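# Push cart through door into yellow bay, paper on top

## Task

Move the utility cart from this room, past the self-closing door, into the other room and leave it parked in the yellow-taped bay so that each of its four wheels sits fully inside the tape and none touches the tape itself. The case of copy paper must be in the cart's top tray with no part of it overhanging the tray's edges. The door must be closed when you finish. Either robot or both may be used, but no robot may be knocked over or left leaning.

## Robot and tools

ROBOTS. Two identical Hello Robot Stretch 4 units, r1 and r2. Each has an omni-wheel base, a lift that rides up a mast, and one arm that telescopes forward, ending in a wrist (yaw, pitch, roll) and a two-finger gripper. Height is about 1.6 m; the base edge lies within 0.23 m of the base origin. Each robot reports only in its own frames, so where they stand relative to each other is known only from images, lidar_m and wrist_depth_mm. Identical commands can leave them up to about 3 cm apart per metre driven.

FRAMES. Base frame: origin on the floor below the base centre, x ahead, y to the left, z up, metres. hand_pose is in this frame (a point between the open fingertips; the printed value may be slightly off). Odometry frame: the base frame where the scene began. base_odometry counts wheel turns only (slip counts as travel); heading in rad, -3.142 to 3.142, left positive.

MOVE. Arguments: r1, r2 (one object per robot, each optional; an omitted robot keeps doing what it was doing), cameras, blocking. blocking must be false or the call is refused; the call returns in about 0.5 s while motion continues. A robot object holds base and/or joints, plus optional pace, speeds, contact_limits; or end_of_arm alone.
- base: relative offsets from where the base last reported itself (or from its current spot if a move was still running). translate_m: metres, forward positive, -2 to 2. strafe_m: metres sideways, left positive, -2 to 2. rotate_rad: radians on the spot, counter-clockwise positive, -3.2 to 3.2. translate_m and strafe_m may be combined for a straight diagonal; rotate_rad goes alone.
- joints: absolute targets by name. lift_m 0 to 1.2; arm_m extension 0 to 0.55; wrist_yaw_rad -1.134 to 4.276 (0 ahead, positive left, 3.14 folded back, over 3.4 may hit the arm); wrist_pitch_rad -1.117 to 4.259 (0 level, 1.57 pointing down); wrist_roll_rad -1.117 to 4.259 (positive clockwise seen from behind the gripper); gripper_m fingertip gap -0.038 to 0.141 (reading off by up to 0.015; -0.02 or less makes the fingers press together). Done tolerances: 0.004 for metres, 0.02 for radians. Joint targets outside range are clipped; other out-of-range values are refused; unknown keys make the call invalid.
- pace: slow, default, fast or max (base 0.1/0.3/0.4/0.6 m/s and 1/2/3/4 rad/s; lift 0.15 to 0.5 m/s; arm 0.1 to 0.7 m/s). A high lift (above 0.2) caps base speed. speeds: per-joint top speed, not for gripper_m.
- contact_limits: 0 (gentlest) to 1 for arm_m, lift_m, translate_m, strafe_m, rotate_rad; default 0.5; put each beside its own command. A base limit persists until the next action naming base. Even at 0 the arm needs 15 to 40 N to stop; for a light press aim 1 to 3 mm beyond contact. When lifting a load, keep lift_m's limit at 0.15 or more for 1 kg, 0.3 for 2 kg.
- end_of_arm: "enable_torque" re-powers a wrist or gripper motor that cut out.
A new move replaces only the targets it names. Each action stops after 14 s (time_out). If a call is refused or an unplanned stop hits, the remaining move, wait and finished_scene calls in that reply are skipped.

OTHER TOOLS. wait: seconds 0 to 10, cameras; returns early once a running move comes to rest; wait(0) shows the "earlier move" line. stop: cameras; brakes all motion on both robots; braked parts hold and may keep pressing; it re-brakes wheels left slack. zoom_image: camera and region [x0, y0, x1, y1] in pixels from the top-left, at most 504 by 504, on that camera's latest image. finished_scene: scene number; ends it for good, so the goal must hold with no robot help.
Cameras: r1_head_camera, r1_head_left_camera, r1_head_right_camera, r1_wrist_camera, same for r2, or "all".

RESULTS. "move:" gives done or the worst status per robot moved. A robot under "as last shown" was not commanded; its lines repeat earlier values. "pictures" lists image order; images may lag the state slightly. Status words: done, moving, off_target (resting away from target, maybe still pushing), contact_stop (held back, goes slack), time_out (target dropped), limit_stop_at_own_body, limit_stop_at_tilt (lean over 6 degrees; lift, arm, wheels go slack), torque_fault. on_its_own reports uncommanded behaviour (slack, held at target, odd servo current, tilt drift). lidar_m: 12 distances in metres, 30-degree sectors, first straight ahead then counter-clockwise (4th left, 7th behind, 10th right); "-" is nothing seen or under 0.25 m; sees from about 0.15 m up, misses glass and thin legs. wrist_depth_mm: 7 by 7 grid from top left, 100 to 2000 mm, "-" unknown. turned_by_wheels vs turned_by_imu differing by over 0.1 rad in a move means a bump or slip. base_tilt in degrees (forward, right), about 3 degrees bias. motor_effort in percent with peak in brackets; servo_current in mA.

GRIPPING. Command a gap more than 0.015 under the object width; about 0.06 under resists tugs; -0.02 or lower to close behind a handle. Done does not prove a grasp; check servo_current. Open before twisting base or wrist while clamped on a thin rim.

AVOID. Any firm contact between the robots (bases touching, one gripper squeezing the other's fingers) fails the task. Don't tip or tilt a robot: no turning, driving or stopping with over 1 kg held and arm_m above 0.2, especially at fast paces; avoid strong pushes with a high gripper. Self-collision risk: gripper over the base with lift below about 0.2 (0.45 pointing down), tilting up while rolled or yawed right, wrist folded back then tilted or rolled, lift targets under 0.02 or above 1.18 at max. Don't drop things, slam the door, or hit fixed or heavy objects hard. Loose objects may get nudged occasionally.

Each tool is called as name([rows], argument=value, ...), one row to a line, values as JSON.

## Session

move(blocking=false)

Scene clock: 0.00 s.
r1.base_odometry: x=+0.000 y=+0.000 heading=+0.000
r1.turned_by_wheels: +0.000
r1.turned_by_imu: +0.000
r1.base_tilt: forward=-1.6 right=+1.3
r1.lidar_m: 1.92 2.25 3.81 1.93 0.97 0.84 0.83 0.93 0.77 0.76 0.93 1.59
r1.base_status: not commanded
r1.joint_positions: lift_m=+0.127 arm_m=+0.000 wrist_yaw_rad=+3.089 wrist_pitch_rad=+0.002 wrist_roll_rad=+0.000 gripper_m=+0.056
r1.joint_status: not commanded
r1.measured_speeds: all 0
r1.motor_effort: lift_m=+20 arm_m=-4 wheel_0=+0 wheel_1=+1 wheel_2=+1
r1.servo_current: wrist_yaw_rad=39 wrist_pitch_rad=46 wrist_roll_rad=65 gripper_m=39
r1.hand_pose: x=-0.1125 y=+0.1024 z=+0.3046 quat_wxyz=(+0.026, -0.001, +0.000, +1.000) (m; r1's base frame)
r1.wrist_depth_mm: 137 138 - - - - - / 113 139 - - - - - / 117 140 224 - - - - / 137 161 - - - - - / - - - - - - - / - - 191 - 187 - - / 842 759 750 788 788 732 768
r2.base_odometry: x=+0.000 y=+0.000 heading=+0.000
r2.turned_by_wheels: +0.000
r2.turned_by_imu: +0.000
r2.base_tilt: forward=-0.6 right=+0.1
r2.lidar_m: 2.02 1.45 1.40 1.49 2.01 2.22 2.34 3.17 1.60 3.62 2.59 2.46
r2.base_status: not commanded
r2.joint_positions: lift_m=+0.295 arm_m=+0.000 wrist_yaw_rad=+3.133 wrist_pitch_rad=+0.002 wrist_roll_rad=+0.000 gripper_m=+0.056
r2.joint_status: not commanded
r2.measured_speeds: all 0
r2.motor_effort: lift_m=+18 arm_m=-4 wheel_0=+0 wheel_1=-1 wheel_2=+0
r2.servo_current: wrist_yaw_rad=46 wrist_pitch_rad=39 wrist_roll_rad=46 gripper_m=59
r2.hand_pose: x=-0.1167 y=+0.0898 z=+0.4727 quat_wxyz=(+0.004, -0.001, +0.000, +1.000) (m; r2's base frame)
r2.wrist_depth_mm: - 140 - - - - - / - 126 150 - - - - / - 130 185 - - - - / 144 143 272 - - - - / 229 - - - - - - / 226 1576 196 1576 190 1618 1464 / 226 1060 1138 - - 1025 1060
pictures: r1_head_camera, r1_head_left_camera, r1_head_right_camera, r1_wrist_camera, r2_head_camera, r2_head_left_camera, r2_head_right_camera, r2_wrist_camera
Images, in order (width x height): r1_head_camera 420x560, r1_head_left_camera 420x672, r1_head_right_camera 420x672, r1_wrist_camera 616x392, r2_head_camera 420x560, r2_head_left_camera 420x672, r2_head_right_camera 420x672, r2_wrist_camera 616x392.

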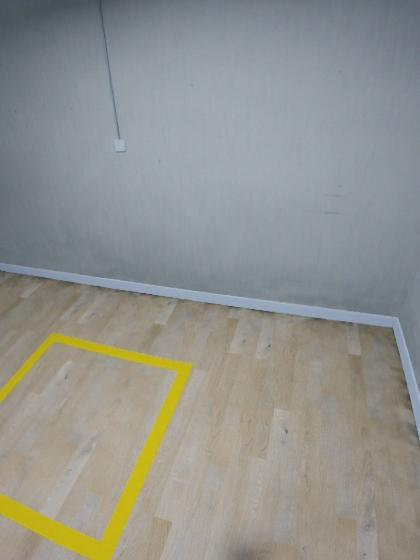

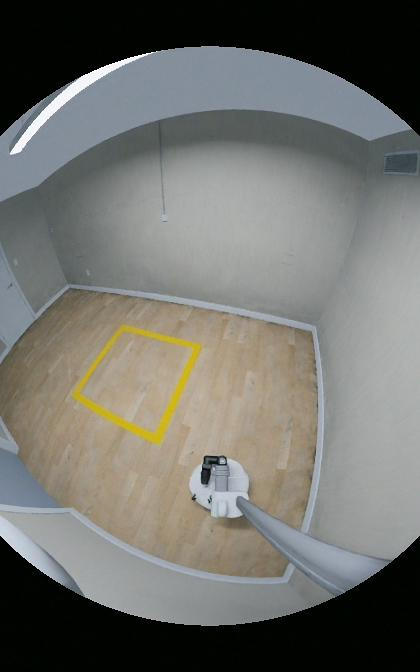

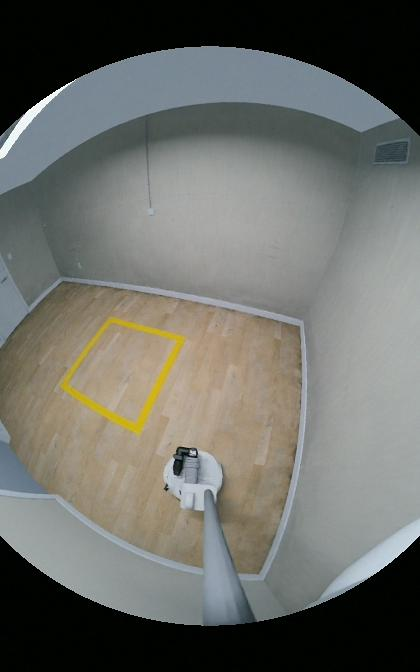

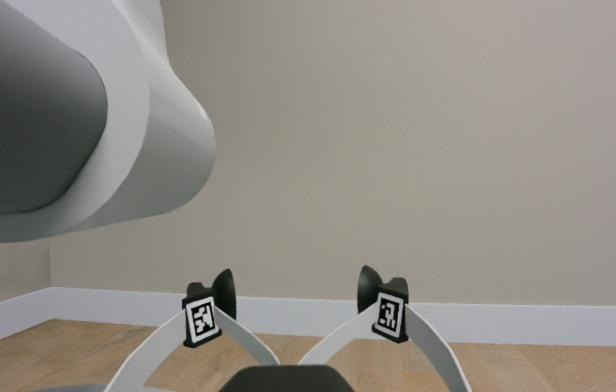

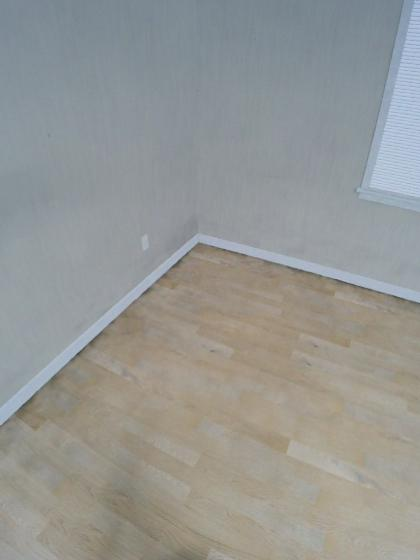

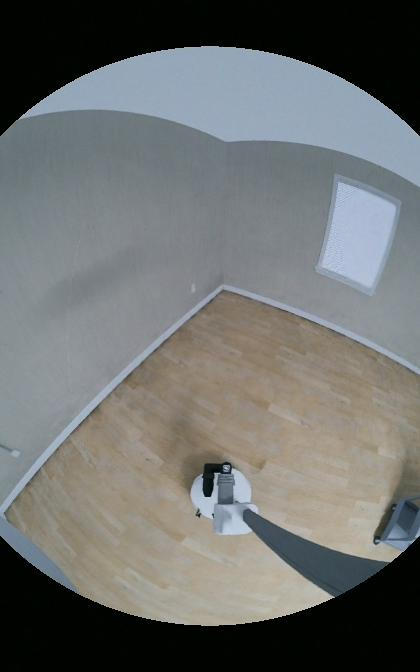

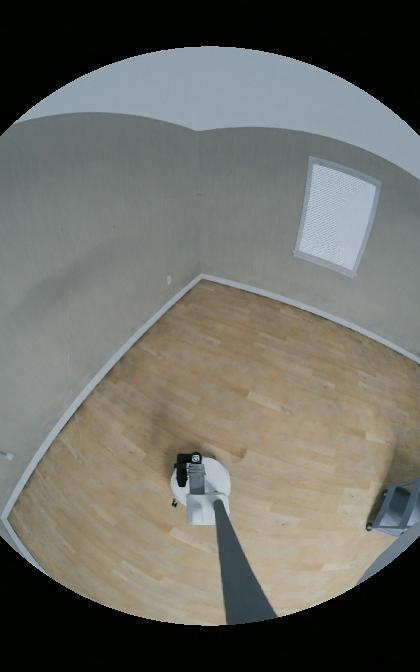

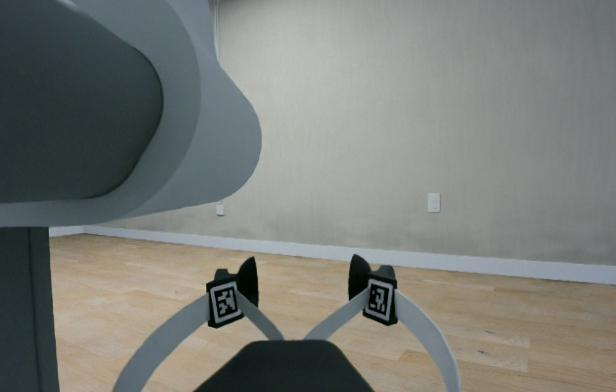

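move(blocking=false, r1={"base":{"rotate_rad":1.3}}, r2={"base":{"rotate_rad":-1.3}})

wait(seconds=3)

wait(seconds=2, cameras=["r1_head_camera","r1_head_left_camera","r1_head_right_camera","r2_head_camera","r2_head_left_camera","r2_head_right_camera"])

Scene clock: 4.37 s.
move: r1 moving; r2 moving
r1.base_odometry: x=+0.000 y=+0.000 heading=+0.252
r1.turned_by_wheels: +0.252
r1.turned_by_imu: +0.252
r1.base_tilt: forward=-1.6 right=+1.2
r1.lidar_m: 1.98 2.71 3.66 1.25 0.89 0.80 0.87 0.80 0.77 0.82 1.11 1.92
r1.base_status: rotate_rad moving
r1.joint_positions: lift_m=+0.127 arm_m=+0.000 wrist_yaw_rad=+3.089 wrist_pitch_rad=+0.002 wrist_roll_rad=+0.000 gripper_m=+0.056
r1.joint_status: not commanded
r1.measured_speeds: translate_m=-0.001 strafe_m=-0.001 rotate_rad=+0.980 lift_m=+0.000 arm_m=+0.000 wrist_yaw_rad=+0.000 wrist_pitch_rad=+0.000 wrist_roll_rad=+0.000
r1.motor_effort: lift_m=+20(20) arm_m=-4(4) wheel_0=-8(9) wheel_1=-6(9) wheel_2=-7(7)
r1.servo_current: wrist_yaw_rad=59(59) wrist_pitch_rad=39(46) wrist_roll_rad=46(59) gripper_m=39(39)
r1.hand_pose: x=-0.1125 y=+0.1024 z=+0.3046 quat_wxyz=(+0.026, -0.001, +0.000, +1.000) (m; r1's base frame)
r1.wrist_depth_mm: 136 138 - - - - - / 113 139 - - - - - / 114 139 226 - - - - / 137 162 - - - - - / - - - - - - - / - 1060 190 - 187 - - / 778 750 750 798 750 699 732
r2.base_odometry: x=+0.000 y=+0.000 heading=-0.252
r2.turned_by_wheels: -0.252
r2.turned_by_imu: -0.244
r2.base_tilt: forward=-0.7 right=+0.1
r2.lidar_m: 2.52 1.62 1.40 1.40 1.67 2.23 2.24 2.64 1.59 1.63 2.93 2.49
r2.base_status: rotate_rad moving
r2.joint_positions: lift_m=+0.295 arm_m=+0.000 wrist_yaw_rad=+3.133 wrist_pitch_rad=+0.002 wrist_roll_rad=+0.000 gripper_m=+0.056
r2.joint_status: not commanded
r2.measured_speeds: translate_m=+0.000 strafe_m=+0.000 rotate_rad=-0.974 lift_m=+0.000 arm_m=+0.000 wrist_yaw_rad=+0.000 wrist_pitch_rad=+0.000 wrist_roll_rad=+0.000
r2.motor_effort: lift_m=+18(18) arm_m=-4(4) wheel_0=+8(9) wheel_1=+8(10) wheel_2=+9(11)
r2.servo_current: wrist_yaw_rad=33(52) wrist_pitch_rad=39(46) wrist_roll_rad=52(52) gripper_m=39(59)
r2.hand_pose: x=-0.1167 y=+0.0898 z=+0.4727 quat_wxyz=(+0.004, -0.001, +0.000, +1.000) (m; r2's base frame)
r2.wrist_depth_mm: - 141 - - - - - / - 127 150 - - - - / - 130 184 - - - - / 144 143 272 - - - - / 229 - - - - - - / 227 1576 196 1576 190 1661 1464 / 226 1060 1138 - - 1060 1060
pictures: none

Scene clock: 5.77 s.
earlier move: r1 done; r2 done
r1.base_odometry: x=+0.000 y=+0.000 heading=+1.300
r1.turned_by_wheels: +1.048
r1.turned_by_imu: +1.053
r1.base_tilt: forward=-1.6 right=+1.3
r1.lidar_m: 3.79 1.23 0.89 0.83 0.88 0.82 0.77 0.81 1.10 1.93 2.00 2.67
r1.base_status: done
r1.joint_positions: lift_m=+0.127 arm_m=+0.000 wrist_yaw_rad=+3.089 wrist_pitch_rad=+0.002 wrist_roll_rad=+0.000 gripper_m=+0.056
r1.joint_status: not commanded
r1.measured_speeds: all 0
r1.motor_effort: lift_m=+20(20) arm_m=-4(4) wheel_0=-4(10) wheel_1=-1(9) wheel_2=-1(8)
r1.servo_current: wrist_yaw_rad=52(65) wrist_pitch_rad=46(52) wrist_roll_rad=59(65) gripper_m=39(46)
r1.hand_pose: x=-0.1125 y=+0.1024 z=+0.3046 quat_wxyz=(+0.026, -0.001, +0.000, +1.000) (m; r1's base frame)
r1.wrist_depth_mm: 136 138 - - - - - / 113 139 - - - - - / 118 140 229 - - - - / 137 162 - - - - - / - - - - - - - / - - 191 - 187 - - / 788 707 750 143 778 768 809
r2.base_odometry: x=+0.000 y=+0.000 heading=-1.299
r2.turned_by_wheels: -1.047
r2.turned_by_imu: -1.020
r2.base_tilt: forward=-0.6 right=+0.0
r2.lidar_m: 2.89 2.49 2.51 1.63 1.42 1.42 1.67 2.21 2.24 2.65 1.62 1.64
r2.base_status: done
r2.joint_positions: lift_m=+0.295 arm_m=+0.000 wrist_yaw_rad=+3.133 wrist_pitch_rad=+0.002 wrist_roll_rad=+0.000 gripper_m=+0.056
r2.joint_status: not commanded
r2.measured_speeds: all 0
r2.motor_effort: lift_m=+18(18) arm_m=-4(4) wheel_0=+5(11) wheel_1=+3(11) wheel_2=+5(11)
r2.servo_current: wrist_yaw_rad=39(59) wrist_pitch_rad=46(46) wrist_roll_rad=39(52) gripper_m=46(59)
r2.hand_pose: x=-0.1167 y=+0.0898 z=+0.4727 quat_wxyz=(+0.004, -0.001, +0.000, +1.000) (m; r2's base frame)
r2.wrist_depth_mm: - 140 - - - - - / - 126 151 - - - - / - 129 185 - - - - / 144 143 264 - - - - / 229 - - - - - - / 227 1576 196 1576 190 - - / 226 1078 1138 - - 1042 1008
wait: 1.40 of 3 s (r1 and r2 have come to rest)
pictures: none

Scene clock: 7.77 s.
r1.base_odometry: x=+0.000 y=+0.000 heading=+1.300
r1.turned_by_wheels: +0.000
r1.turned_by_imu: +0.000
r1.base_tilt: forward=-1.6 right=+1.3
r1.lidar_m: 3.79 1.26 0.88 0.84 0.85 0.83 0.77 0.81 1.11 1.92 2.00 2.66
r1.base_status: done
r1.joint_positions: lift_m=+0.127 arm_m=+0.000 wrist_yaw_rad=+3.089 wrist_pitch_rad=+0.002 wrist_roll_rad=+0.000 gripper_m=+0.056
r1.joint_status: not commanded
r1.measured_speeds: all 0
r1.motor_effort: lift_m=+20(20) arm_m=-4(4) wheel_0=-4(10) wheel_1=-1(9) wheel_2=-1(8)
r1.servo_current: wrist_yaw_rad=39(65) wrist_pitch_rad=46(52) wrist_roll_rad=59(65) gripper_m=39(46)
r1.hand_pose: x=-0.1125 y=+0.1024 z=+0.3046 quat_wxyz=(+0.026, -0.001, +0.000, +1.000) (m; r1's base frame)
r1.wrist_depth_mm: 137 139 - - - - - / 114 139 - - - - - / 117 140 229 - - - - / 137 161 - - - - - / - - - - - - - / - - 190 - 187 - - / 798 707 741 143 809 768 809
r2.base_odometry: x=+0.000 y=+0.000 heading=-1.299
r2.turned_by_wheels: +0.000
r2.turned_by_imu: +0.000
r2.base_tilt: forward=-0.7 right=+0.1
r2.lidar_m: 2.90 2.50 2.53 1.62 1.42 1.42 1.69 2.21 2.24 2.62 1.61 1.65
r2.base_status: done
r2.joint_positions: lift_m=+0.295 arm_m=+0.000 wrist_yaw_rad=+3.133 wrist_pitch_rad=+0.002 wrist_roll_rad=+0.000 gripper_m=+0.056
r2.joint_status: not commanded
r2.measured_speeds: all 0
r2.motor_effort: lift_m=+18(18) arm_m=-4(4) wheel_0=+5(11) wheel_1=+3(11) wheel_2=+5(11)
r2.servo_current: wrist_yaw_rad=46(59) wrist_pitch_rad=33(46) wrist_roll_rad=39(52) gripper_m=46(59)
r2.hand_pose: x=-0.1167 y=+0.0898 z=+0.4727 quat_wxyz=(+0.004, -0.001, +0.000, +1.000) (m; r2's base frame)
r2.wrist_depth_mm: - 140 - - - - - / - 126 150 - - - - / - 129 185 - - - - / 144 143 264 - - - - / 229 - - - - - - / 228 1576 197 1537 190 - - / 226 1060 1138 - - 1042 1008
wait: 2.00 s; at rest by 0.27 s
pictures: r1_head_camera, r1_head_left_camera, r1_head_right_camera, r2_head_camera, r2_head_left_camera, r2_head_right_camera
Images, in order (width x height): r1_head_camera 420x560, r1_head_left_camera 420x672, r1_head_right_camera 420x672, r2_head_camera 420x560, r2_head_left_camera 420x672, r2_head_right_camera 420x672.

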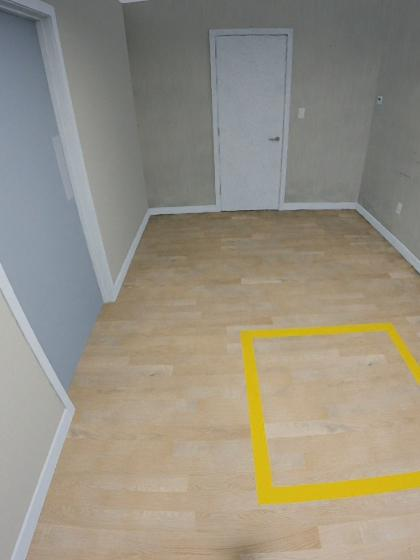

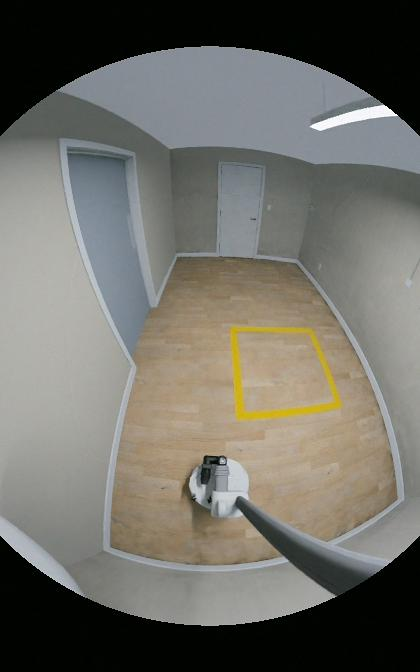

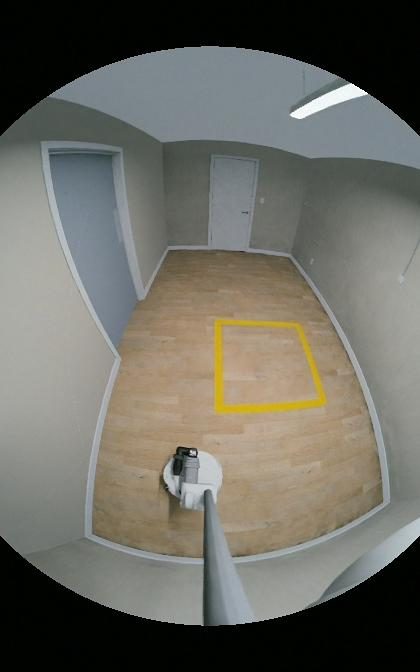

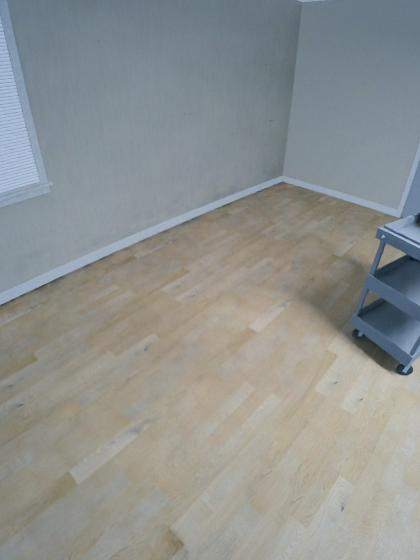

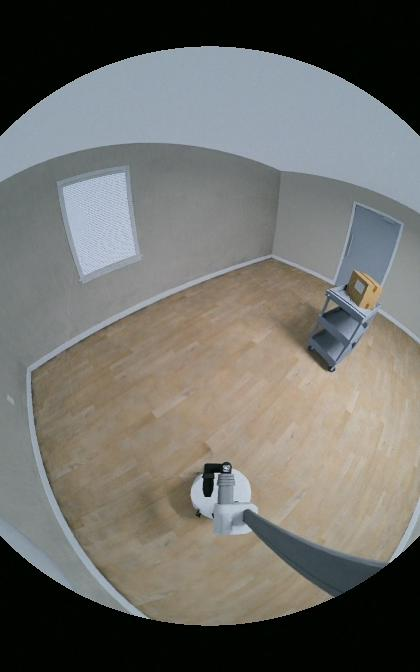

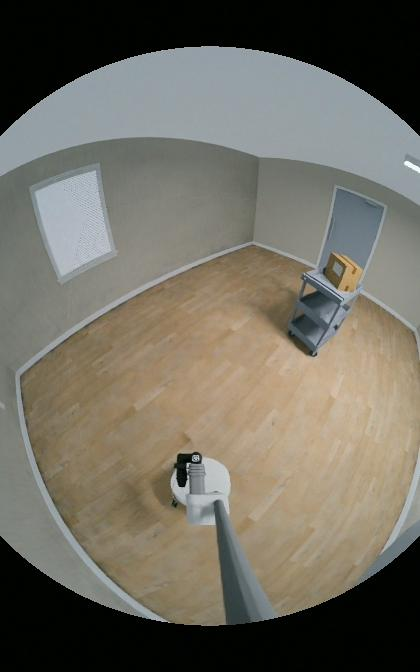

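move(blocking=false, r1={"base":{"rotate_rad":0.6}}, r2={"base":{"rotate_rad":-0.7}})

wait(seconds=2)

wait(seconds=0.3, cameras=["r1_head_camera","r2_head_camera","r2_head_right_camera"])

zoom_image(camera="r2_head_camera", region=[100, 0, 400, 400])

zoom_image(camera="r1_head_camera", region=[0, 0, 420, 420])

zoom_image(camera="r2_head_right_camera", region=[130, 120, 330, 340])

Scene clock: 15.53 s.
move: r1 moving; r2 moving
r1.base_odometry: x=+0.000 y=+0.000 heading=+1.552
r1.turned_by_wheels: +0.252
r1.turned_by_imu: +0.253
r1.base_tilt: forward=-1.6 right=+1.3
r1.lidar_m: 2.02 1.01 0.84 0.82 0.93 0.76 0.75 0.89 1.52 1.94 2.20 3.65
r1.base_status: rotate_rad moving
r1.joint_positions: lift_m=+0.127 arm_m=+0.000 wrist_yaw_rad=+3.089 wrist_pitch_rad=+0.002 wrist_roll_rad=+0.000 gripper_m=+0.056
r1.joint_status: not commanded
r1.measured_speeds: translate_m=+0.000 strafe_m=+0.000 rotate_rad=+0.970 lift_m=+0.000 arm_m=+0.000 wrist_yaw_rad=+0.000 wrist_pitch_rad=+0.000 wrist_roll_rad=+0.000
r1.motor_effort: lift_m=+20(20) arm_m=-4(4) wheel_0=-8(9) wheel_1=-6(8) wheel_2=-7(7)
r1.servo_current: wrist_yaw_rad=52(72) wrist_pitch_rad=33(46) wrist_roll_rad=65(65) gripper_m=39(46)
r1.hand_pose: x=-0.1125 y=+0.1024 z=+0.3046 quat_wxyz=(+0.026, -0.001, +0.000, +1.000) (m; r1's base frame)
r1.wrist_depth_mm: 136 138 - - - - - / 113 139 - - - - - / 118 140 228 - - - - / 137 162 - - - - - / - - - - - - - / - - 190 - 187 - - / 854 741 741 143 741 732 768
r2.base_odometry: x=+0.000 y=+0.000 heading=-1.551
r2.turned_by_wheels: -0.252
r2.turned_by_imu: -0.245
r2.base_tilt: forward=-0.7 right=+0.1
r2.lidar_m: 3.50 2.58 2.49 1.99 1.45 1.40 1.49 2.08 2.22 2.35 3.25 1.61
r2.base_status: rotate_rad moving
r2.joint_positions: lift_m=+0.295 arm_m=+0.000 wrist_yaw_rad=+3.133 wrist_pitch_rad=+0.002 wrist_roll_rad=+0.000 gripper_m=+0.056
r2.joint_status: not commanded
r2.measured_speeds: translate_m=+0.001 strafe_m=+0.000 rotate_rad=-0.968 lift_m=+0.000 arm_m=+0.000 wrist_yaw_rad=+0.000 wrist_pitch_rad=+0.000 wrist_roll_rad=+0.000
r2.motor_effort: lift_m=+18(18) arm_m=-4(4) wheel_0=+9(10) wheel_1=+9(10) wheel_2=+10(11)
r2.servo_current: wrist_yaw_rad=46(52) wrist_pitch_rad=39(46) wrist_roll_rad=46(59) gripper_m=52(52)
r2.hand_pose: x=-0.1167 y=+0.0898 z=+0.4727 quat_wxyz=(+0.004, -0.001, +0.000, +1.000) (m; r2's base frame)
r2.wrist_depth_mm: - 141 - - - - - / - 126 142 - - - - / - 129 185 - - - - / 144 143 260 - - - - / 229 - - - - - - / 227 1576 196 1336 190 - - / 226 1042 1138 - - 1042 1060
pictures: none

Scene clock: 16.43 s.
earlier move: r1 done; r2 moving
r1.base_odometry: x=+0.000 y=+0.000 heading=+1.899
r1.turned_by_wheels: +0.347
r1.turned_by_imu: +0.350
r1.base_tilt: forward=-1.6 right=+1.3
r1.lidar_m: 1.15 0.88 0.82 0.88 0.81 0.76 0.82 1.20 1.93 2.06 2.89 2.86
r1.base_status: done
r1.joint_positions: lift_m=+0.127 arm_m=+0.000 wrist_yaw_rad=+3.089 wrist_pitch_rad=+0.002 wrist_roll_rad=+0.000 gripper_m=+0.056
r1.joint_status: not commanded
r1.measured_speeds: all 0
r1.motor_effort: lift_m=+20(20) arm_m=-4(4) wheel_0=-3(9) wheel_1=+0(8) wheel_2=+0(7)
r1.servo_current: wrist_yaw_rad=46(72) wrist_pitch_rad=39(46) wrist_roll_rad=52(65) gripper_m=39(46)
r1.hand_pose: x=-0.1125 y=+0.1024 z=+0.3046 quat_wxyz=(+0.026, -0.001, +0.000, +1.000) (m; r1's base frame)
r1.wrist_depth_mm: 136 138 - - - - - / 113 139 - - - - - / 118 140 229 - - - - / 137 162 - - - - - / - - - - - - - / 1182 1078 190 - 187 - - / 842 759 741 798 750 - -
r2.base_odometry: x=+0.000 y=+0.000 heading=-1.998
r2.turned_by_wheels: -0.447
r2.turned_by_imu: -0.435
r2.base_tilt: forward=-0.7 right=+0.1
r2.lidar_m: 1.60 3.23 2.51 2.49 1.84 1.44 1.41 1.52 2.23 2.23 2.39 3.60
r2.base_status: rotate_rad moving
r2.joint_positions: lift_m=+0.295 arm_m=+0.000 wrist_yaw_rad=+3.133 wrist_pitch_rad=+0.002 wrist_roll_rad=+0.000 gripper_m=+0.056
r2.joint_status: not commanded
r2.measured_speeds: all 0
r2.motor_effort: lift_m=+18(18) arm_m=-4(4) wheel_0=+4(10) wheel_1=+5(10) wheel_2=+4(11)
r2.servo_current: wrist_yaw_rad=46(52) wrist_pitch_rad=46(46) wrist_roll_rad=52(59) gripper_m=52(52)
r2.hand_pose: x=-0.1167 y=+0.0898 z=+0.4727 quat_wxyz=(+0.004, -0.001, +0.000, +1.000) (m; r2's base frame)
r2.wrist_depth_mm: - 141 - - - - - / - 126 141 - - - - / - 130 185 - - - - / 144 143 207 - - - - / 220 - - - - - - / 220 1464 193 171 190 - 1336 / 226 1060 1160 - - 1042 1060
wait: 0.90 of 2 s (r1 has come to rest)
pictures: none

Scene clock: 16.50 s.
earlier move: r2 done
r1.base_odometry: x=+0.000 y=+0.000 heading=+1.899
r1.turned_by_wheels: +0.000
r1.turned_by_imu: +0.000
r1.base_tilt: forward=-1.6 right=+1.2
r1.lidar_m: 1.17 0.86 0.84 0.88 0.80 0.78 0.84 1.18 1.96 2.06 2.91 2.86
r1.base_status: done
r1.joint_positions: lift_m=+0.127 arm_m=+0.000 wrist_yaw_rad=+3.089 wrist_pitch_rad=+0.002 wrist_roll_rad=+0.000 gripper_m=+0.056
r1.joint_status: not commanded
r1.measured_speeds: all 0
r1.motor_effort: lift_m=+20(20) arm_m=-4(4) wheel_0=-3(9) wheel_1=+0(8) wheel_2=+0(7)
r1.servo_current: wrist_yaw_rad=46(72) wrist_pitch_rad=46(46) wrist_roll_rad=52(65) gripper_m=39(46)
r1.hand_pose: x=-0.1125 y=+0.1024 z=+0.3046 quat_wxyz=(+0.026, -0.001, +0.000, +1.000) (m; r1's base frame)
r1.wrist_depth_mm: 136 138 - - - - - / 113 139 - - - - - / 118 140 229 - - - - / 137 162 - - - - - / - - - - - - - / 1182 1098 190 - 188 - - / 842 750 759 798 741 - -
r2.base_odometry: x=+0.000 y=+0.000 heading=-1.998
r2.turned_by_wheels: +0.000
r2.turned_by_imu: +0.000
r2.base_tilt: forward=-0.7 right=+0.1
r2.lidar_m: 1.62 3.23 2.55 2.50 1.83 1.43 1.40 1.53 2.26 2.23 2.39 3.56
r2.base_status: done
r2.joint_positions: lift_m=+0.295 arm_m=+0.000 wrist_yaw_rad=+3.133 wrist_pitch_rad=+0.002 wrist_roll_rad=+0.000 gripper_m=+0.056
r2.joint_status: not commanded
r2.measured_speeds: all 0
r2.motor_effort: lift_m=+18(18) arm_m=-4(4) wheel_0=+3(10) wheel_1=+4(10) wheel_2=+5(11)
r2.servo_current: wrist_yaw_rad=46(52) wrist_pitch_rad=46(46) wrist_roll_rad=46(59) gripper_m=52(52)
r2.hand_pose: x=-0.1167 y=+0.0898 z=+0.4727 quat_wxyz=(+0.004, -0.001, +0.000, +1.000) (m; r2's base frame)
r2.wrist_depth_mm: - 141 - - - - - / - 126 141 - - - - / - 130 185 - - - - / 144 143 208 - - - - / 220 - - - - - - / 220 1430 193 171 190 - 1308 / 226 1078 1138 - - 1042 1042
wait: 0.07 of 0.3 s (r2 has come to rest)
pictures: r1_head_camera, r2_head_camera, r2_head_right_camera
Images, in order (width x height): r1_head_camera 420x560, r2_head_camera 420x560, r2_head_right_camera 420x672.

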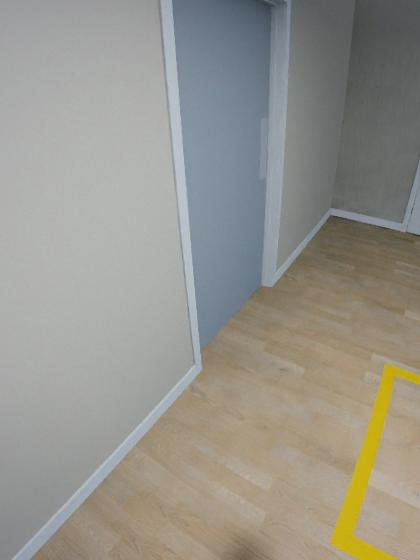

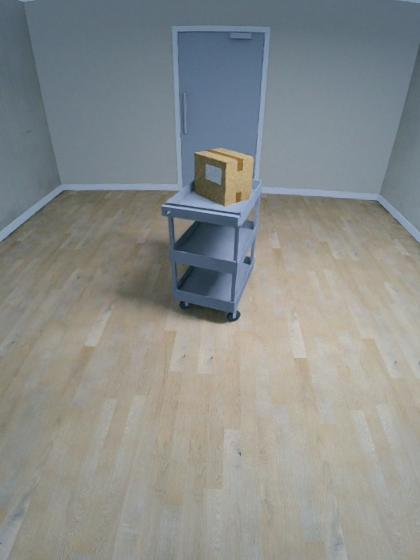

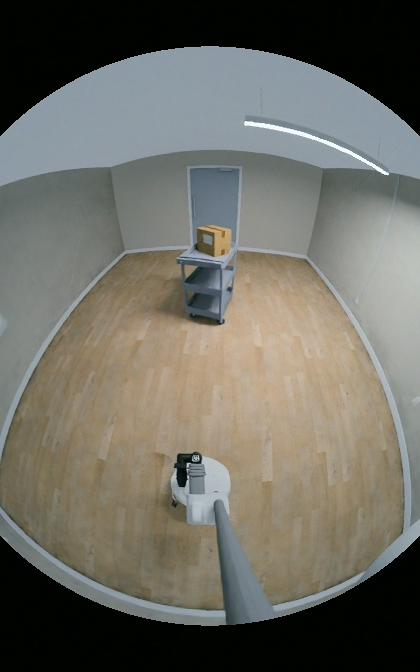

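Scaled by 1.260 from the camera's 420x560 image, which has a finer 1200x1600 frame.

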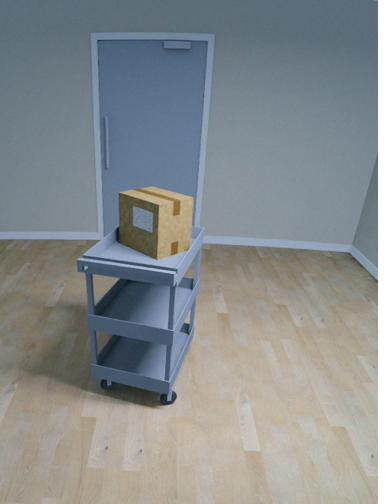

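Scaled by 1.200 from the camera's 420x560 image, which has a finer 600x800 frame.

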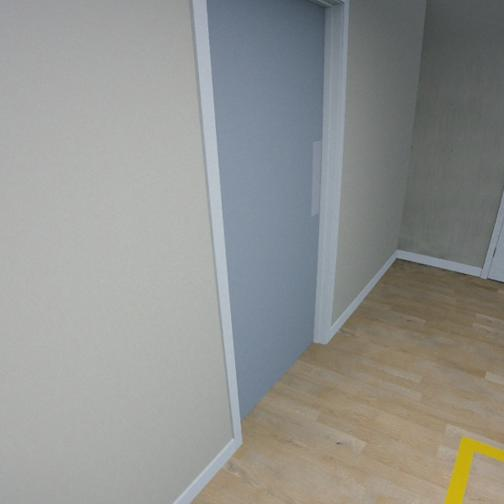

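Scaled by 2.291 from the camera's 420x672 image, which has a finer 600x960 frame.

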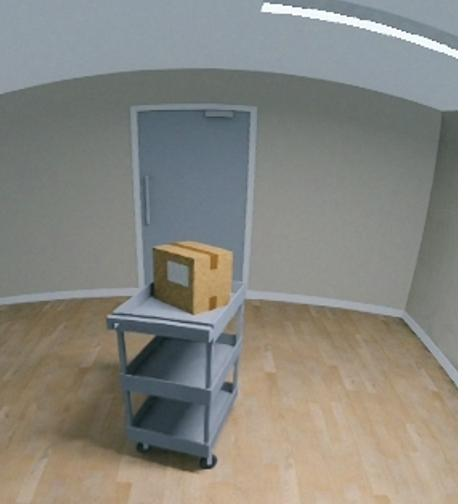

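move(blocking=false, r1={"base":{"rotate_rad":0.94},"joints":{"lift_m":0.75,"gripper_m":0.0}}, r2={"base":{"translate_m":0.55},"joints":{"lift_m":0.85}})

wait(seconds=3)

wait(seconds=3, cameras=["r1_head_camera","r1_head_left_camera","r2_head_camera","r2_head_left_camera"])

zoom_image(camera="r2_head_camera", region=[80, 150, 380, 450])

Scene clock: 61.17 s.
move: r1 moving; r2 moving
r1.base_odometry: x=+0.000 y=+0.000 heading=+2.151
r1.turned_by_wheels: +0.252
r1.turned_by_imu: +0.253
r1.base_tilt: forward=-1.6 right=+1.3
r1.lidar_m: 0.98 0.85 0.86 0.89 0.76 0.77 0.92 1.73 1.96 2.31 3.91 1.79
r1.base_status: rotate_rad moving
r1.joint_positions: lift_m=+0.164 arm_m=+0.000 wrist_yaw_rad=+3.089 wrist_pitch_rad=+0.002 wrist_roll_rad=+0.000 gripper_m=+0.037
r1.joint_status: lift_m moving; gripper_m moving
r1.measured_speeds: translate_m=+0.000 strafe_m=+0.000 rotate_rad=+0.971 lift_m=+0.146 arm_m=+0.000 wrist_yaw_rad=+0.000 wrist_pitch_rad=+0.000 wrist_roll_rad=+0.000
r1.motor_effort: lift_m=+26(27) arm_m=-4(4) wheel_0=-8(9) wheel_1=-6(8) wheel_2=-8(8)
r1.servo_current: wrist_yaw_rad=39(65) wrist_pitch_rad=39(52) wrist_roll_rad=46(78) gripper_m=85(98)
r1.hand_pose: x=-0.1125 y=+0.1024 z=+0.3421 quat_wxyz=(+0.026, -0.001, +0.000, +1.000) (m; r1's base frame)
r1.wrist_depth_mm: 136 139 - - - - - / 113 139 - - - - - / 117 140 229 - - - - / 137 161 - - - - - / - - - - - - - / 1336 1308 193 - 186 - - / 917 820 820 145 182 - -
r2.base_odometry: x=-0.013 y=-0.028 heading=-1.998
r2.turned_by_wheels: +0.000
r2.turned_by_imu: +0.001
r2.base_tilt: forward=-0.7 right=+0.1
r2.lidar_m: 1.58 3.25 2.52 2.47 1.85 1.49 1.44 1.57 2.25 2.23 2.44 3.58
r2.base_status: translate_m moving
r2.joint_positions: lift_m=+0.333 arm_m=+0.000 wrist_yaw_rad=+3.133 wrist_pitch_rad=+0.002 wrist_roll_rad=+0.000 gripper_m=+0.056
r2.joint_status: lift_m moving
r2.measured_speeds: translate_m=+0.121 strafe_m=-0.001 rotate_rad=+0.002 lift_m=+0.146 arm_m=+0.000 wrist_yaw_rad=+0.000 wrist_pitch_rad=+0.000 wrist_roll_rad=+0.000
r2.motor_effort: lift_m=+22(25) arm_m=-4(4) wheel_0=+5(10) wheel_1=+9(9) wheel_2=-12(12)
r2.servo_current: wrist_yaw_rad=39(52) wrist_pitch_rad=46(46) wrist_roll_rad=52(59) gripper_m=46(59)
r2.hand_pose: x=-0.1167 y=+0.0898 z=+0.5103 quat_wxyz=(+0.004, -0.001, +0.000, +1.000) (m; r2's base frame)
r2.wrist_depth_mm: - 141 - - - - - / - 126 141 - - - - / - 129 183 - - - - / 144 143 215 - - - - / 220 - - - - - - / 220 1499 190 171 190 - - / 236 1138 1205 - - 1118 1118
pictures: none

Scene clock: 64.00 s.
earlier move: r1 moving; r2 done
r1.base_odometry: x=+0.000 y=+0.000 heading=+2.839
r1.turned_by_wheels: +0.687
r1.turned_by_imu: +0.691
r1.base_tilt: forward=-1.6 right=+1.3
r1.lidar_m: 0.84 0.87 0.83 0.76 0.80 1.05 1.92 2.02 2.59 3.92 1.33 0.88
r1.base_status: done
r1.joint_positions: lift_m=+0.749 arm_m=+0.000 wrist_yaw_rad=+3.089 wrist_pitch_rad=+0.002 wrist_roll_rad=+0.000 gripper_m=+0.001
r1.joint_status: lift_m moving; the others done
r1.measured_speeds: all 0
r1.motor_effort: lift_m=+27(30) arm_m=-4(4) wheel_0=-2(9) wheel_1=-2(9) wheel_2=-1(8)
r1.servo_current: wrist_yaw_rad=39(72) wrist_pitch_rad=33(52) wrist_roll_rad=52(78) gripper_m=46(111)
r1.hand_pose: x=-0.1125 y=+0.1024 z=+0.9271 quat_wxyz=(+0.026, -0.001, +0.000, +1.000) (m; r1's base frame)
r1.wrist_depth_mm: 136 139 - - - - - / 113 139 - - - - - / 118 139 271 - - - - / 137 161 - - - - - / - - - - - - - / - - - 203 180 - - / - 139 183 183 145 - -
r2.base_odometry: x=-0.228 y=-0.501 heading=-1.998
r2.turned_by_wheels: +0.000
r2.turned_by_imu: +0.001
r2.base_tilt: forward=-0.7 right=+0.1
r2.lidar_m: 1.06 3.18 2.47 2.40 2.52 1.96 1.97 2.11 2.34 2.28 2.48 1.51
r2.base_status: done
r2.joint_positions: lift_m=+0.850 arm_m=+0.000 wrist_yaw_rad=+3.133 wrist_pitch_rad=+0.002 wrist_roll_rad=+0.000 gripper_m=+0.056
r2.joint_status: all done
r2.measured_speeds: all 0
r2.motor_effort: lift_m=+21(26) arm_m=-4(4) wheel_0=+2(11) wheel_1=+3(9) wheel_2=-2(15)
r2.servo_current: wrist_yaw_rad=46(59) wrist_pitch_rad=39(46) wrist_roll_rad=46(59) gripper_m=46(59)
r2.hand_pose: x=-0.1167 y=+0.0898 z=+1.0275 quat_wxyz=(+0.004, -0.001, +0.000, +1.000) (m; r2's base frame)
r2.wrist_depth_mm: - 141 - - - - - / - 127 151 - - - - / - 130 185 - - - - / 144 143 264 - - - - / 229 - - - - - - / 228 - 196 - 191 - - / 225 - - - - - -
wait: 2.83 of 3 s (r2 has come to rest)
pictures: none

Scene clock: 64.03 s.
earlier move: r1 done
r1.base_odometry: x=+0.000 y=+0.000 heading=+2.839
r1.turned_by_wheels: +0.000
r1.turned_by_imu: +0.000
r1.base_tilt: forward=-1.6 right=+1.3
r1.lidar_m: 0.83 0.85 0.84 0.75 0.80 1.06 1.92 1.98 2.61 3.93 1.31 0.91
r1.base_status: done
r1.joint_positions: lift_m=+0.749 arm_m=+0.000 wrist_yaw_rad=+3.089 wrist_pitch_rad=+0.002 wrist_roll_rad=+0.000 gripper_m=+0.001
r1.joint_status: all done
r1.measured_speeds: all 0
r1.motor_effort: lift_m=+25(30) arm_m=-4(4) wheel_0=-1(9) wheel_1=-2(9) wheel_2=-2(8)
r1.servo_current: wrist_yaw_rad=39(72) wrist_pitch_rad=46(52) wrist_roll_rad=46(78) gripper_m=46(111)
r1.hand_pose: x=-0.1125 y=+0.1024 z=+0.9271 quat_wxyz=(+0.026, -0.001, +0.000, +1.000) (m; r1's base frame)
r1.wrist_depth_mm: 136 138 - - - - - / 113 139 - - - - - / 117 140 270 - - - - / 137 162 - - - - - / - - - - - - - / - - - 203 180 - - / - 139 183 183 145 - -
r2.base_odometry: x=-0.228 y=-0.501 heading=-1.998
r2.turned_by_wheels: +0.000
r2.turned_by_imu: +0.000
r2.base_tilt: forward=-0.7 right=+0.1
r2.lidar_m: 1.06 3.19 2.50 2.43 2.52 1.99 1.93 2.10 2.34 2.29 2.47 1.46
r2.base_status: done
r2.joint_positions: lift_m=+0.850 arm_m=+0.000 wrist_yaw_rad=+3.133 wrist_pitch_rad=+0.002 wrist_roll_rad=+0.000 gripper_m=+0.056
r2.joint_status: all done
r2.measured_speeds: all 0
r2.motor_effort: lift_m=+21(26) arm_m=-4(4) wheel_0=+1(11) wheel_1=+4(9) wheel_2=-2(15)
r2.servo_current: wrist_yaw_rad=39(59) wrist_pitch_rad=33(46) wrist_roll_rad=52(59) gripper_m=46(59)
r2.hand_pose: x=-0.1167 y=+0.0898 z=+1.0275 quat_wxyz=(+0.004, -0.001, +0.000, +1.000) (m; r2's base frame)
r2.wrist_depth_mm: - 141 - - - - - / - 126 151 - - - - / - 130 185 - - - - / 144 143 264 - - - - / 229 - - - - - - / 227 - 196 - 192 - - / 226 - - - - - -
wait: 0.03 of 3 s (r1 has come to rest)
pictures: r1_head_camera, r1_head_left_camera, r2_head_camera, r2_head_left_camera
Images, in order (width x height): r1_head_camera 420x560, r1_head_left_camera 420x672, r2_head_camera 420x560, r2_head_left_camera 420x672.

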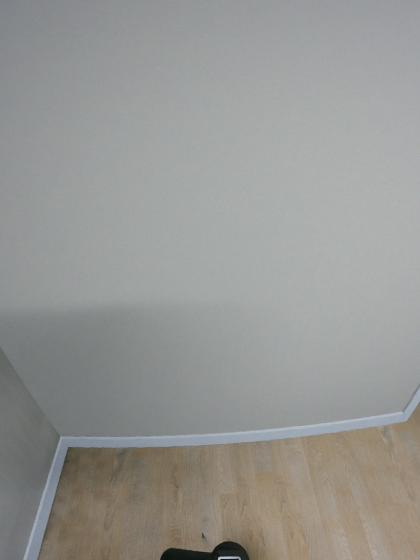

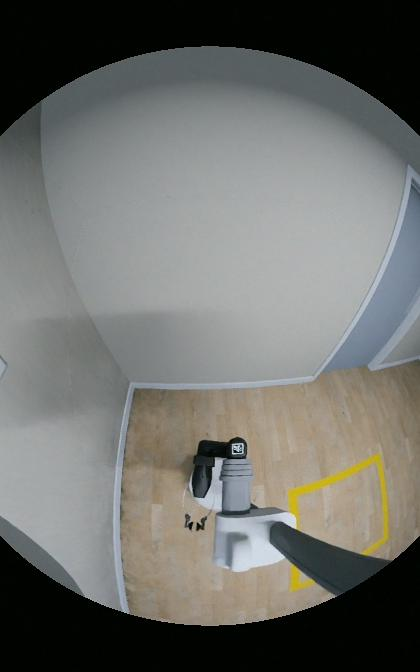

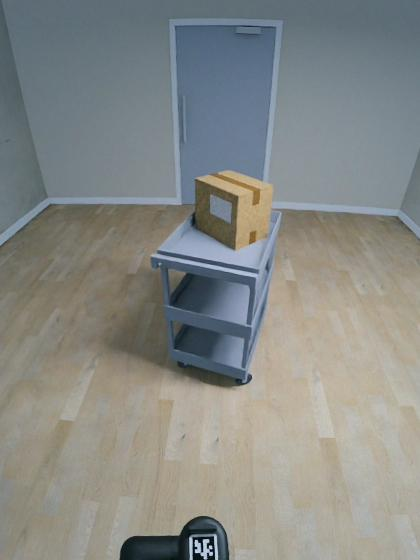

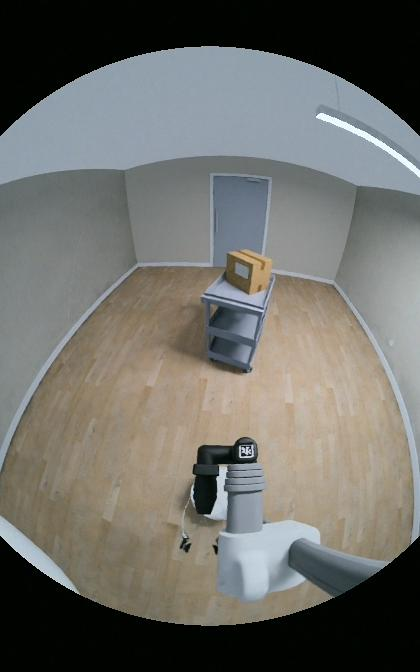

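Scaled by 1.680 from the camera's 420x560 image, which has a finer 1200x1600 frame.

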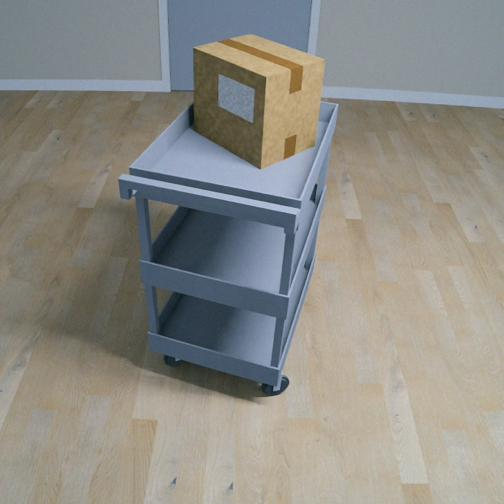

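move(blocking=false, r1={"base":{"strafe_m":-1.7},"pace":"fast","joints":{"wrist_yaw_rad":0,"wrist_pitch_rad":0.0}}, r2={"joints":{"wrist_yaw_rad":0,"wrist_roll_rad":1.571,"lift_m":0.62,"gripper_m":0.1}})

wait(seconds=3.5)

wait(seconds=4)

wait(seconds=1, cameras=["r1_head_camera","r1_head_left_camera","r1_head_right_camera","r2_head_camera","r2_wrist_camera"])

Scene clock: 79.27 s.
move: r1 moving; r2 moving
r1.base_odometry: x=+0.016 y=+0.050 heading=+2.839
r1.turned_by_wheels: +0.000
r1.turned_by_imu: -0.001
r1.base_tilt: forward=-1.6 right=+1.3
r1.lidar_m: 0.83 0.88 0.87 0.82 0.84 1.12 1.91 1.99 2.58 3.89 1.32 0.91
r1.base_status: strafe_m moving
r1.joint_positions: lift_m=+0.749 arm_m=+0.000 wrist_yaw_rad=+2.450 wrist_pitch_rad=+0.002 wrist_roll_rad=+0.000 gripper_m=+0.001
r1.joint_status: wrist_yaw_rad moving; wrist_pitch_rad moving
r1.measured_speeds: translate_m=+0.000 strafe_m=-0.204 rotate_rad=-0.002 lift_m=+0.000 arm_m=+0.000 wrist_yaw_rad=-1.821 wrist_pitch_rad=+0.000 wrist_roll_rad=+0.000
r1.motor_effort: lift_m=+25(25) arm_m=-4(4) wheel_0=+12(12) wheel_1=-11(13) wheel_2=+0(1)
r1.servo_current: wrist_yaw_rad=85(111) wrist_pitch_rad=39(65) wrist_roll_rad=52(72) gripper_m=39(52)
r1.hand_pose: x=+0.0046 y=+0.2513 z=+0.9271 quat_wxyz=(+0.339, -0.001, +0.000, +0.941) (m; r1's base frame)
r1.wrist_depth_mm: - - - - - - - / - - - - - - - / - - - - - - - / - - - - - - - / - - - - - - - / - - 186 202 175 - - / - 140 158 145 145 - -
r2.base_odometry: x=-0.228 y=-0.501 heading=-1.998
r2.turned_by_wheels: +0.000
r2.turned_by_imu: +0.000
r2.base_tilt: forward=-0.7 right=+0.1
r2.lidar_m: 1.08 3.14 2.49 2.43 2.49 1.99 1.95 2.14 2.33 2.28 2.47 1.45
r2.base_status: not commanded
r2.joint_positions: lift_m=+0.812 arm_m=+0.000 wrist_yaw_rad=+2.570 wrist_pitch_rad=+0.002 wrist_roll_rad=+0.589 gripper_m=+0.075
r2.joint_status: lift_m moving; wrist_yaw_rad moving; wrist_roll_rad moving; gripper_m moving
r2.measured_speeds: translate_m=+0.000 strafe_m=+0.000 rotate_rad=+0.000 lift_m=-0.146 arm_m=+0.000 wrist_yaw_rad=-1.739 wrist_pitch_rad=+0.000 wrist_roll_rad=+1.820
r2.motor_effort: lift_m=+12(22) arm_m=-4(4) wheel_0=+1(2) wheel_1=+4(4) wheel_2=-2(2)
r2.servo_current: wrist_yaw_rad=124(130) wrist_pitch_rad=39(46) wrist_roll_rad=52(117) gripper_m=85(104)
r2.hand_pose: x=-0.0243 y=+0.2296 z=+0.9901 quat_wxyz=(+0.270, +0.081, +0.279, +0.918) (m; r2's base frame)
r2.wrist_depth_mm: - - - - - - - / - - - - - - - / - - - - - - - / - - - - - - - / - - - - - - - / - - 190 - 190 1983 1618 / - - - - 1921 1537 1308
pictures: none

Scene clock: 81.17 s.
earlier move: r1 moving; r2 done
r1.base_odometry: x=+0.230 y=+0.735 heading=+2.839
r1.turned_by_wheels: +0.000
r1.turned_by_imu: -0.005
r1.base_tilt: forward=-1.6 right=+1.2
r1.lidar_m: 0.89 0.90 1.20 1.52 1.58 2.00 1.87 1.91 2.52 3.16 1.55 1.04
r1.base_status: strafe_m moving
r1.joint_positions: lift_m=+0.750 arm_m=+0.000 wrist_yaw_rad=+0.003 wrist_pitch_rad=+0.002 wrist_roll_rad=+0.000 gripper_m=+0.001
r1.joint_status: all done
r1.measured_speeds: translate_m=+0.000 strafe_m=-0.399 rotate_rad=-0.001 lift_m=+0.000 arm_m=+0.000 wrist_yaw_rad=+0.000 wrist_pitch_rad=+0.000 wrist_roll_rad=+0.000
r1.motor_effort: lift_m=+25(25) arm_m=-4(4) wheel_0=+6(13) wheel_1=-7(13) wheel_2=+0(1)
r1.servo_current: wrist_yaw_rad=52(111) wrist_pitch_rad=46(65) wrist_roll_rad=39(72) gripper_m=46(59)
r1.hand_pose: x=+0.4596 y=-0.0866 z=+0.9271 quat_wxyz=(+1.000, +0.000, +0.001, +0.001) (m; r1's base frame)
r1.wrist_depth_mm: - - - - - - - / - - - - - - - / - - - - - - - / - - - - - - - / - - - - - - - / - - 186 202 175 - - / - 132 158 145 145 - -
r2.base_odometry: x=-0.228 y=-0.501 heading=-1.998
r2.turned_by_wheels: +0.000
r2.turned_by_imu: +0.000
r2.base_tilt: forward=-0.7 right=+0.1
r2.lidar_m: 1.05 3.18 2.49 2.43 2.52 2.01 1.95 2.12 2.31 2.29 2.47 1.47
r2.base_status: not commanded
r2.joint_positions: lift_m=+0.620 arm_m=+0.000 wrist_yaw_rad=+0.003 wrist_pitch_rad=+0.002 wrist_roll_rad=+1.569 gripper_m=+0.100
r2.joint_status: all done
r2.measured_speeds: all 0
r2.motor_effort: lift_m=+14(22) arm_m=-4(4) wheel_0=+2(2) wheel_1=+3(4) wheel_2=-2(2)
r2.servo_current: wrist_yaw_rad=46(137) wrist_pitch_rad=39(46) wrist_roll_rad=46(117) gripper_m=52(104)
r2.hand_pose: x=+0.4596 y=-0.0866 z=+0.7981 quat_wxyz=(+0.708, +0.706, +0.002, +0.001) (m; r2's base frame)
r2.wrist_depth_mm: - - - - - 1618 1078 / - - - - - 1464 1078 / - - - 1229 1025 1397 1008 / - - - 1229 1537 - 991 / - - - - 1336 1863 1042 / - - 193 1025 193 1430 1098 / - - - - - 1756 1098
wait: 1.90 of 3.5 s (r2 has come to rest)
pictures: none

Scene clock: 84.27 s.
earlier move: r1 done
r1.base_odometry: x=+0.507 y=+1.623 heading=+2.839
r1.turned_by_wheels: +0.000
r1.turned_by_imu: -0.007
r1.base_tilt: forward=-1.6 right=+1.3
r1.lidar_m: 1.04 1.09 1.29 2.47 2.50 1.94 1.80 1.84 2.40 2.23 1.51 1.04
r1.base_status: done
r1.joint_positions: lift_m=+0.750 arm_m=+0.000 wrist_yaw_rad=+0.003 wrist_pitch_rad=+0.002 wrist_roll_rad=+0.000 gripper_m=+0.001
r1.joint_status: all done
r1.measured_speeds: all 0
r1.motor_effort: lift_m=+24(25) arm_m=-4(4) wheel_0=-2(13) wheel_1=+2(13) wheel_2=-1(1)
r1.servo_current: wrist_yaw_rad=46(111) wrist_pitch_rad=39(65) wrist_roll_rad=52(72) gripper_m=52(59)
r1.hand_pose: x=+0.4595 y=-0.0866 z=+0.9272 quat_wxyz=(+1.000, +0.000, +0.001, +0.001) (m; r1's base frame)
r1.wrist_depth_mm: - - - - 820 - - / - - - 866 854 - - / - - - 854 866 - - / - - - - 842 - - / - - - - 842 - - / - - 186 202 183 - - / - 132 158 145 145 - -
r2.base_odometry: x=-0.228 y=-0.501 heading=-1.998
r2.turned_by_wheels: +0.000
r2.turned_by_imu: +0.000
r2.base_tilt: forward=-0.7 right=+0.0
r2.lidar_m: 1.06 3.19 2.50 2.42 2.53 2.01 1.94 2.11 2.33 2.28 2.48 1.45
r2.base_status: not commanded
r2.joint_positions: lift_m=+0.620 arm_m=+0.000 wrist_yaw_rad=+0.003 wrist_pitch_rad=+0.002 wrist_roll_rad=+1.569 gripper_m=+0.100
r2.joint_status: all done
r2.measured_speeds: all 0
r2.motor_effort: lift_m=+14(22) arm_m=-4(4) wheel_0=+2(2) wheel_1=+4(4) wheel_2=-2(2)
r2.servo_current: wrist_yaw_rad=39(137) wrist_pitch_rad=39(52) wrist_roll_rad=52(117) gripper_m=46(104)
r2.hand_pose: x=+0.4596 y=-0.0866 z=+0.7981 quat_wxyz=(+0.708, +0.706, +0.002, +0.001) (m; r2's base frame)
r2.wrist_depth_mm: - - - - - 1576 1098 / - - - - - 1537 1098 / - - - 1229 1060 1397 1008 / - - - 1229 1537 - 1008 / - - - - 1308 1921 1060 / - - 193 1025 193 1366 1118 / - - - - - 1708 1098
wait: 3.10 of 4 s (r1 has come to rest)
pictures: none

Scene clock: 85.27 s.
r1.base_odometry: x=+0.507 y=+1.623 heading=+2.839
r1.turned_by_wheels: +0.000
r1.turned_by_imu: +0.000
r1.base_tilt: forward=-1.6 right=+1.3
r1.lidar_m: 1.03 1.08 1.29 2.45 2.53 1.94 1.80 1.85 2.42 2.23 1.54 1.05
r1.base_status: done
r1.joint_positions: lift_m=+0.750 arm_m=+0.000 wrist_yaw_rad=+0.003 wrist_pitch_rad=+0.002 wrist_roll_rad=+0.000 gripper_m=+0.001
r1.joint_status: all done
r1.measured_speeds: all 0
r1.motor_effort: lift_m=+24(25) arm_m=-4(4) wheel_0=-1(13) wheel_1=+2(13) wheel_2=-1(1)
r1.servo_current: wrist_yaw_rad=33(111) wrist_pitch_rad=46(65) wrist_roll_rad=33(72) gripper_m=46(59)
r1.hand_pose: x=+0.4595 y=-0.0866 z=+0.9272 quat_wxyz=(+1.000, +0.000, +0.001, +0.001) (m; r1's base frame)
r1.wrist_depth_mm: - - - - 831 - - / - - - 854 866 - - / - - - 866 866 - - / - - - - 842 - - / - - - - 854 - - / - - 186 204 183 - - / - 132 158 145 145 - -
r2.base_odometry: x=-0.228 y=-0.501 heading=-1.998
r2.turned_by_wheels: +0.000
r2.turned_by_imu: +0.000
r2.base_tilt: forward=-0.7 right=+0.1
r2.lidar_m: 1.05 3.20 2.50 2.43 2.51 2.01 1.95 2.11 2.33 2.26 2.46 1.46
r2.base_status: not commanded
r2.joint_positions: lift_m=+0.620 arm_m=+0.000 wrist_yaw_rad=+0.003 wrist_pitch_rad=+0.002 wrist_roll_rad=+1.569 gripper_m=+0.100
r2.joint_status: all done
r2.measured_speeds: all 0
r2.motor_effort: lift_m=+14(22) arm_m=-4(4) wheel_0=+2(2) wheel_1=+4(4) wheel_2=-2(2)
r2.servo_current: wrist_yaw_rad=59(137) wrist_pitch_rad=39(52) wrist_roll_rad=52(117) gripper_m=46(104)
r2.hand_pose: x=+0.4596 y=-0.0866 z=+0.7981 quat_wxyz=(+0.708, +0.706, +0.002, +0.001) (m; r2's base frame)
r2.wrist_depth_mm: - - - - - 1537 1078 / - - - - - 1499 1098 / - - - 1205 1042 1397 1008 / - - - 1205 1499 - 1025 / - - - - 1308 1863 1060 / - - 193 1025 193 1430 1098 / - - - - - 1661 1118
wait: 1.00 s; at rest by 0.27 s
pictures: r1_head_camera, r1_head_left_camera, r1_head_right_camera, r2_head_camera, r2_wrist_camera
Images, in order (width x height): r1_head_camera 420x560, r1_head_left_camera 420x672, r1_head_right_camera 420x672, r2_head_camera 420x560, r2_wrist_camera 616x392.

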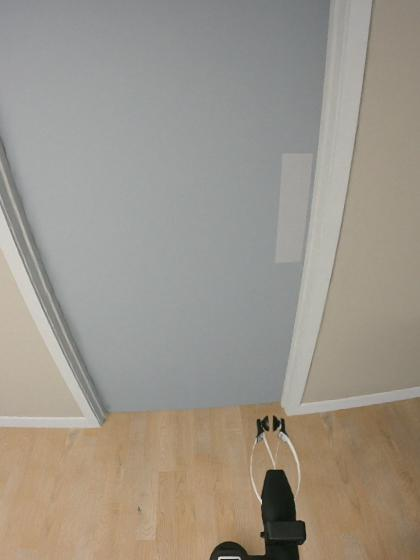

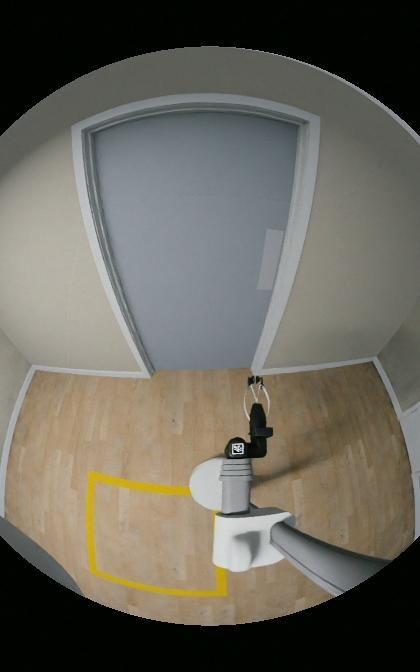

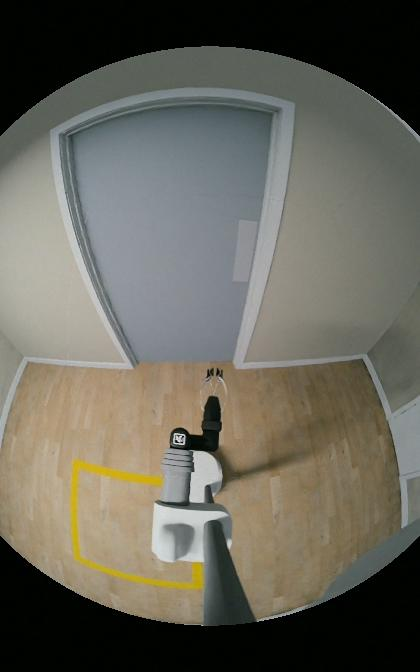

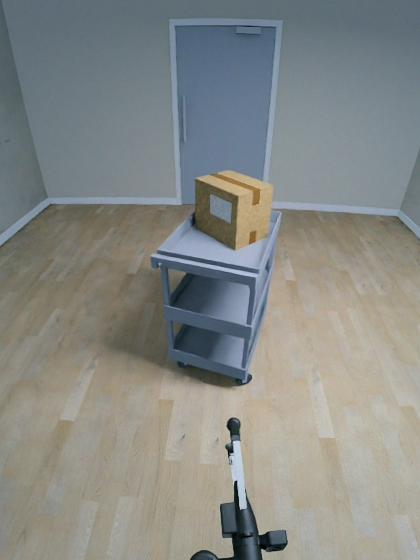

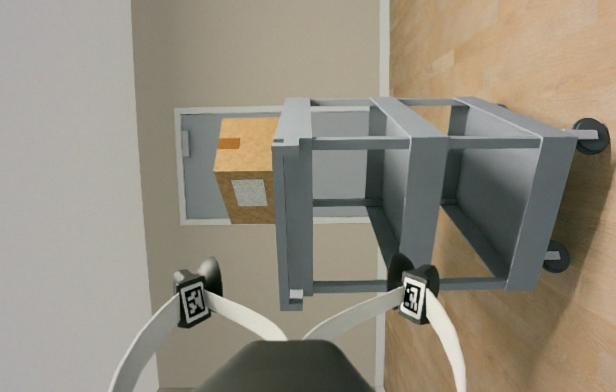

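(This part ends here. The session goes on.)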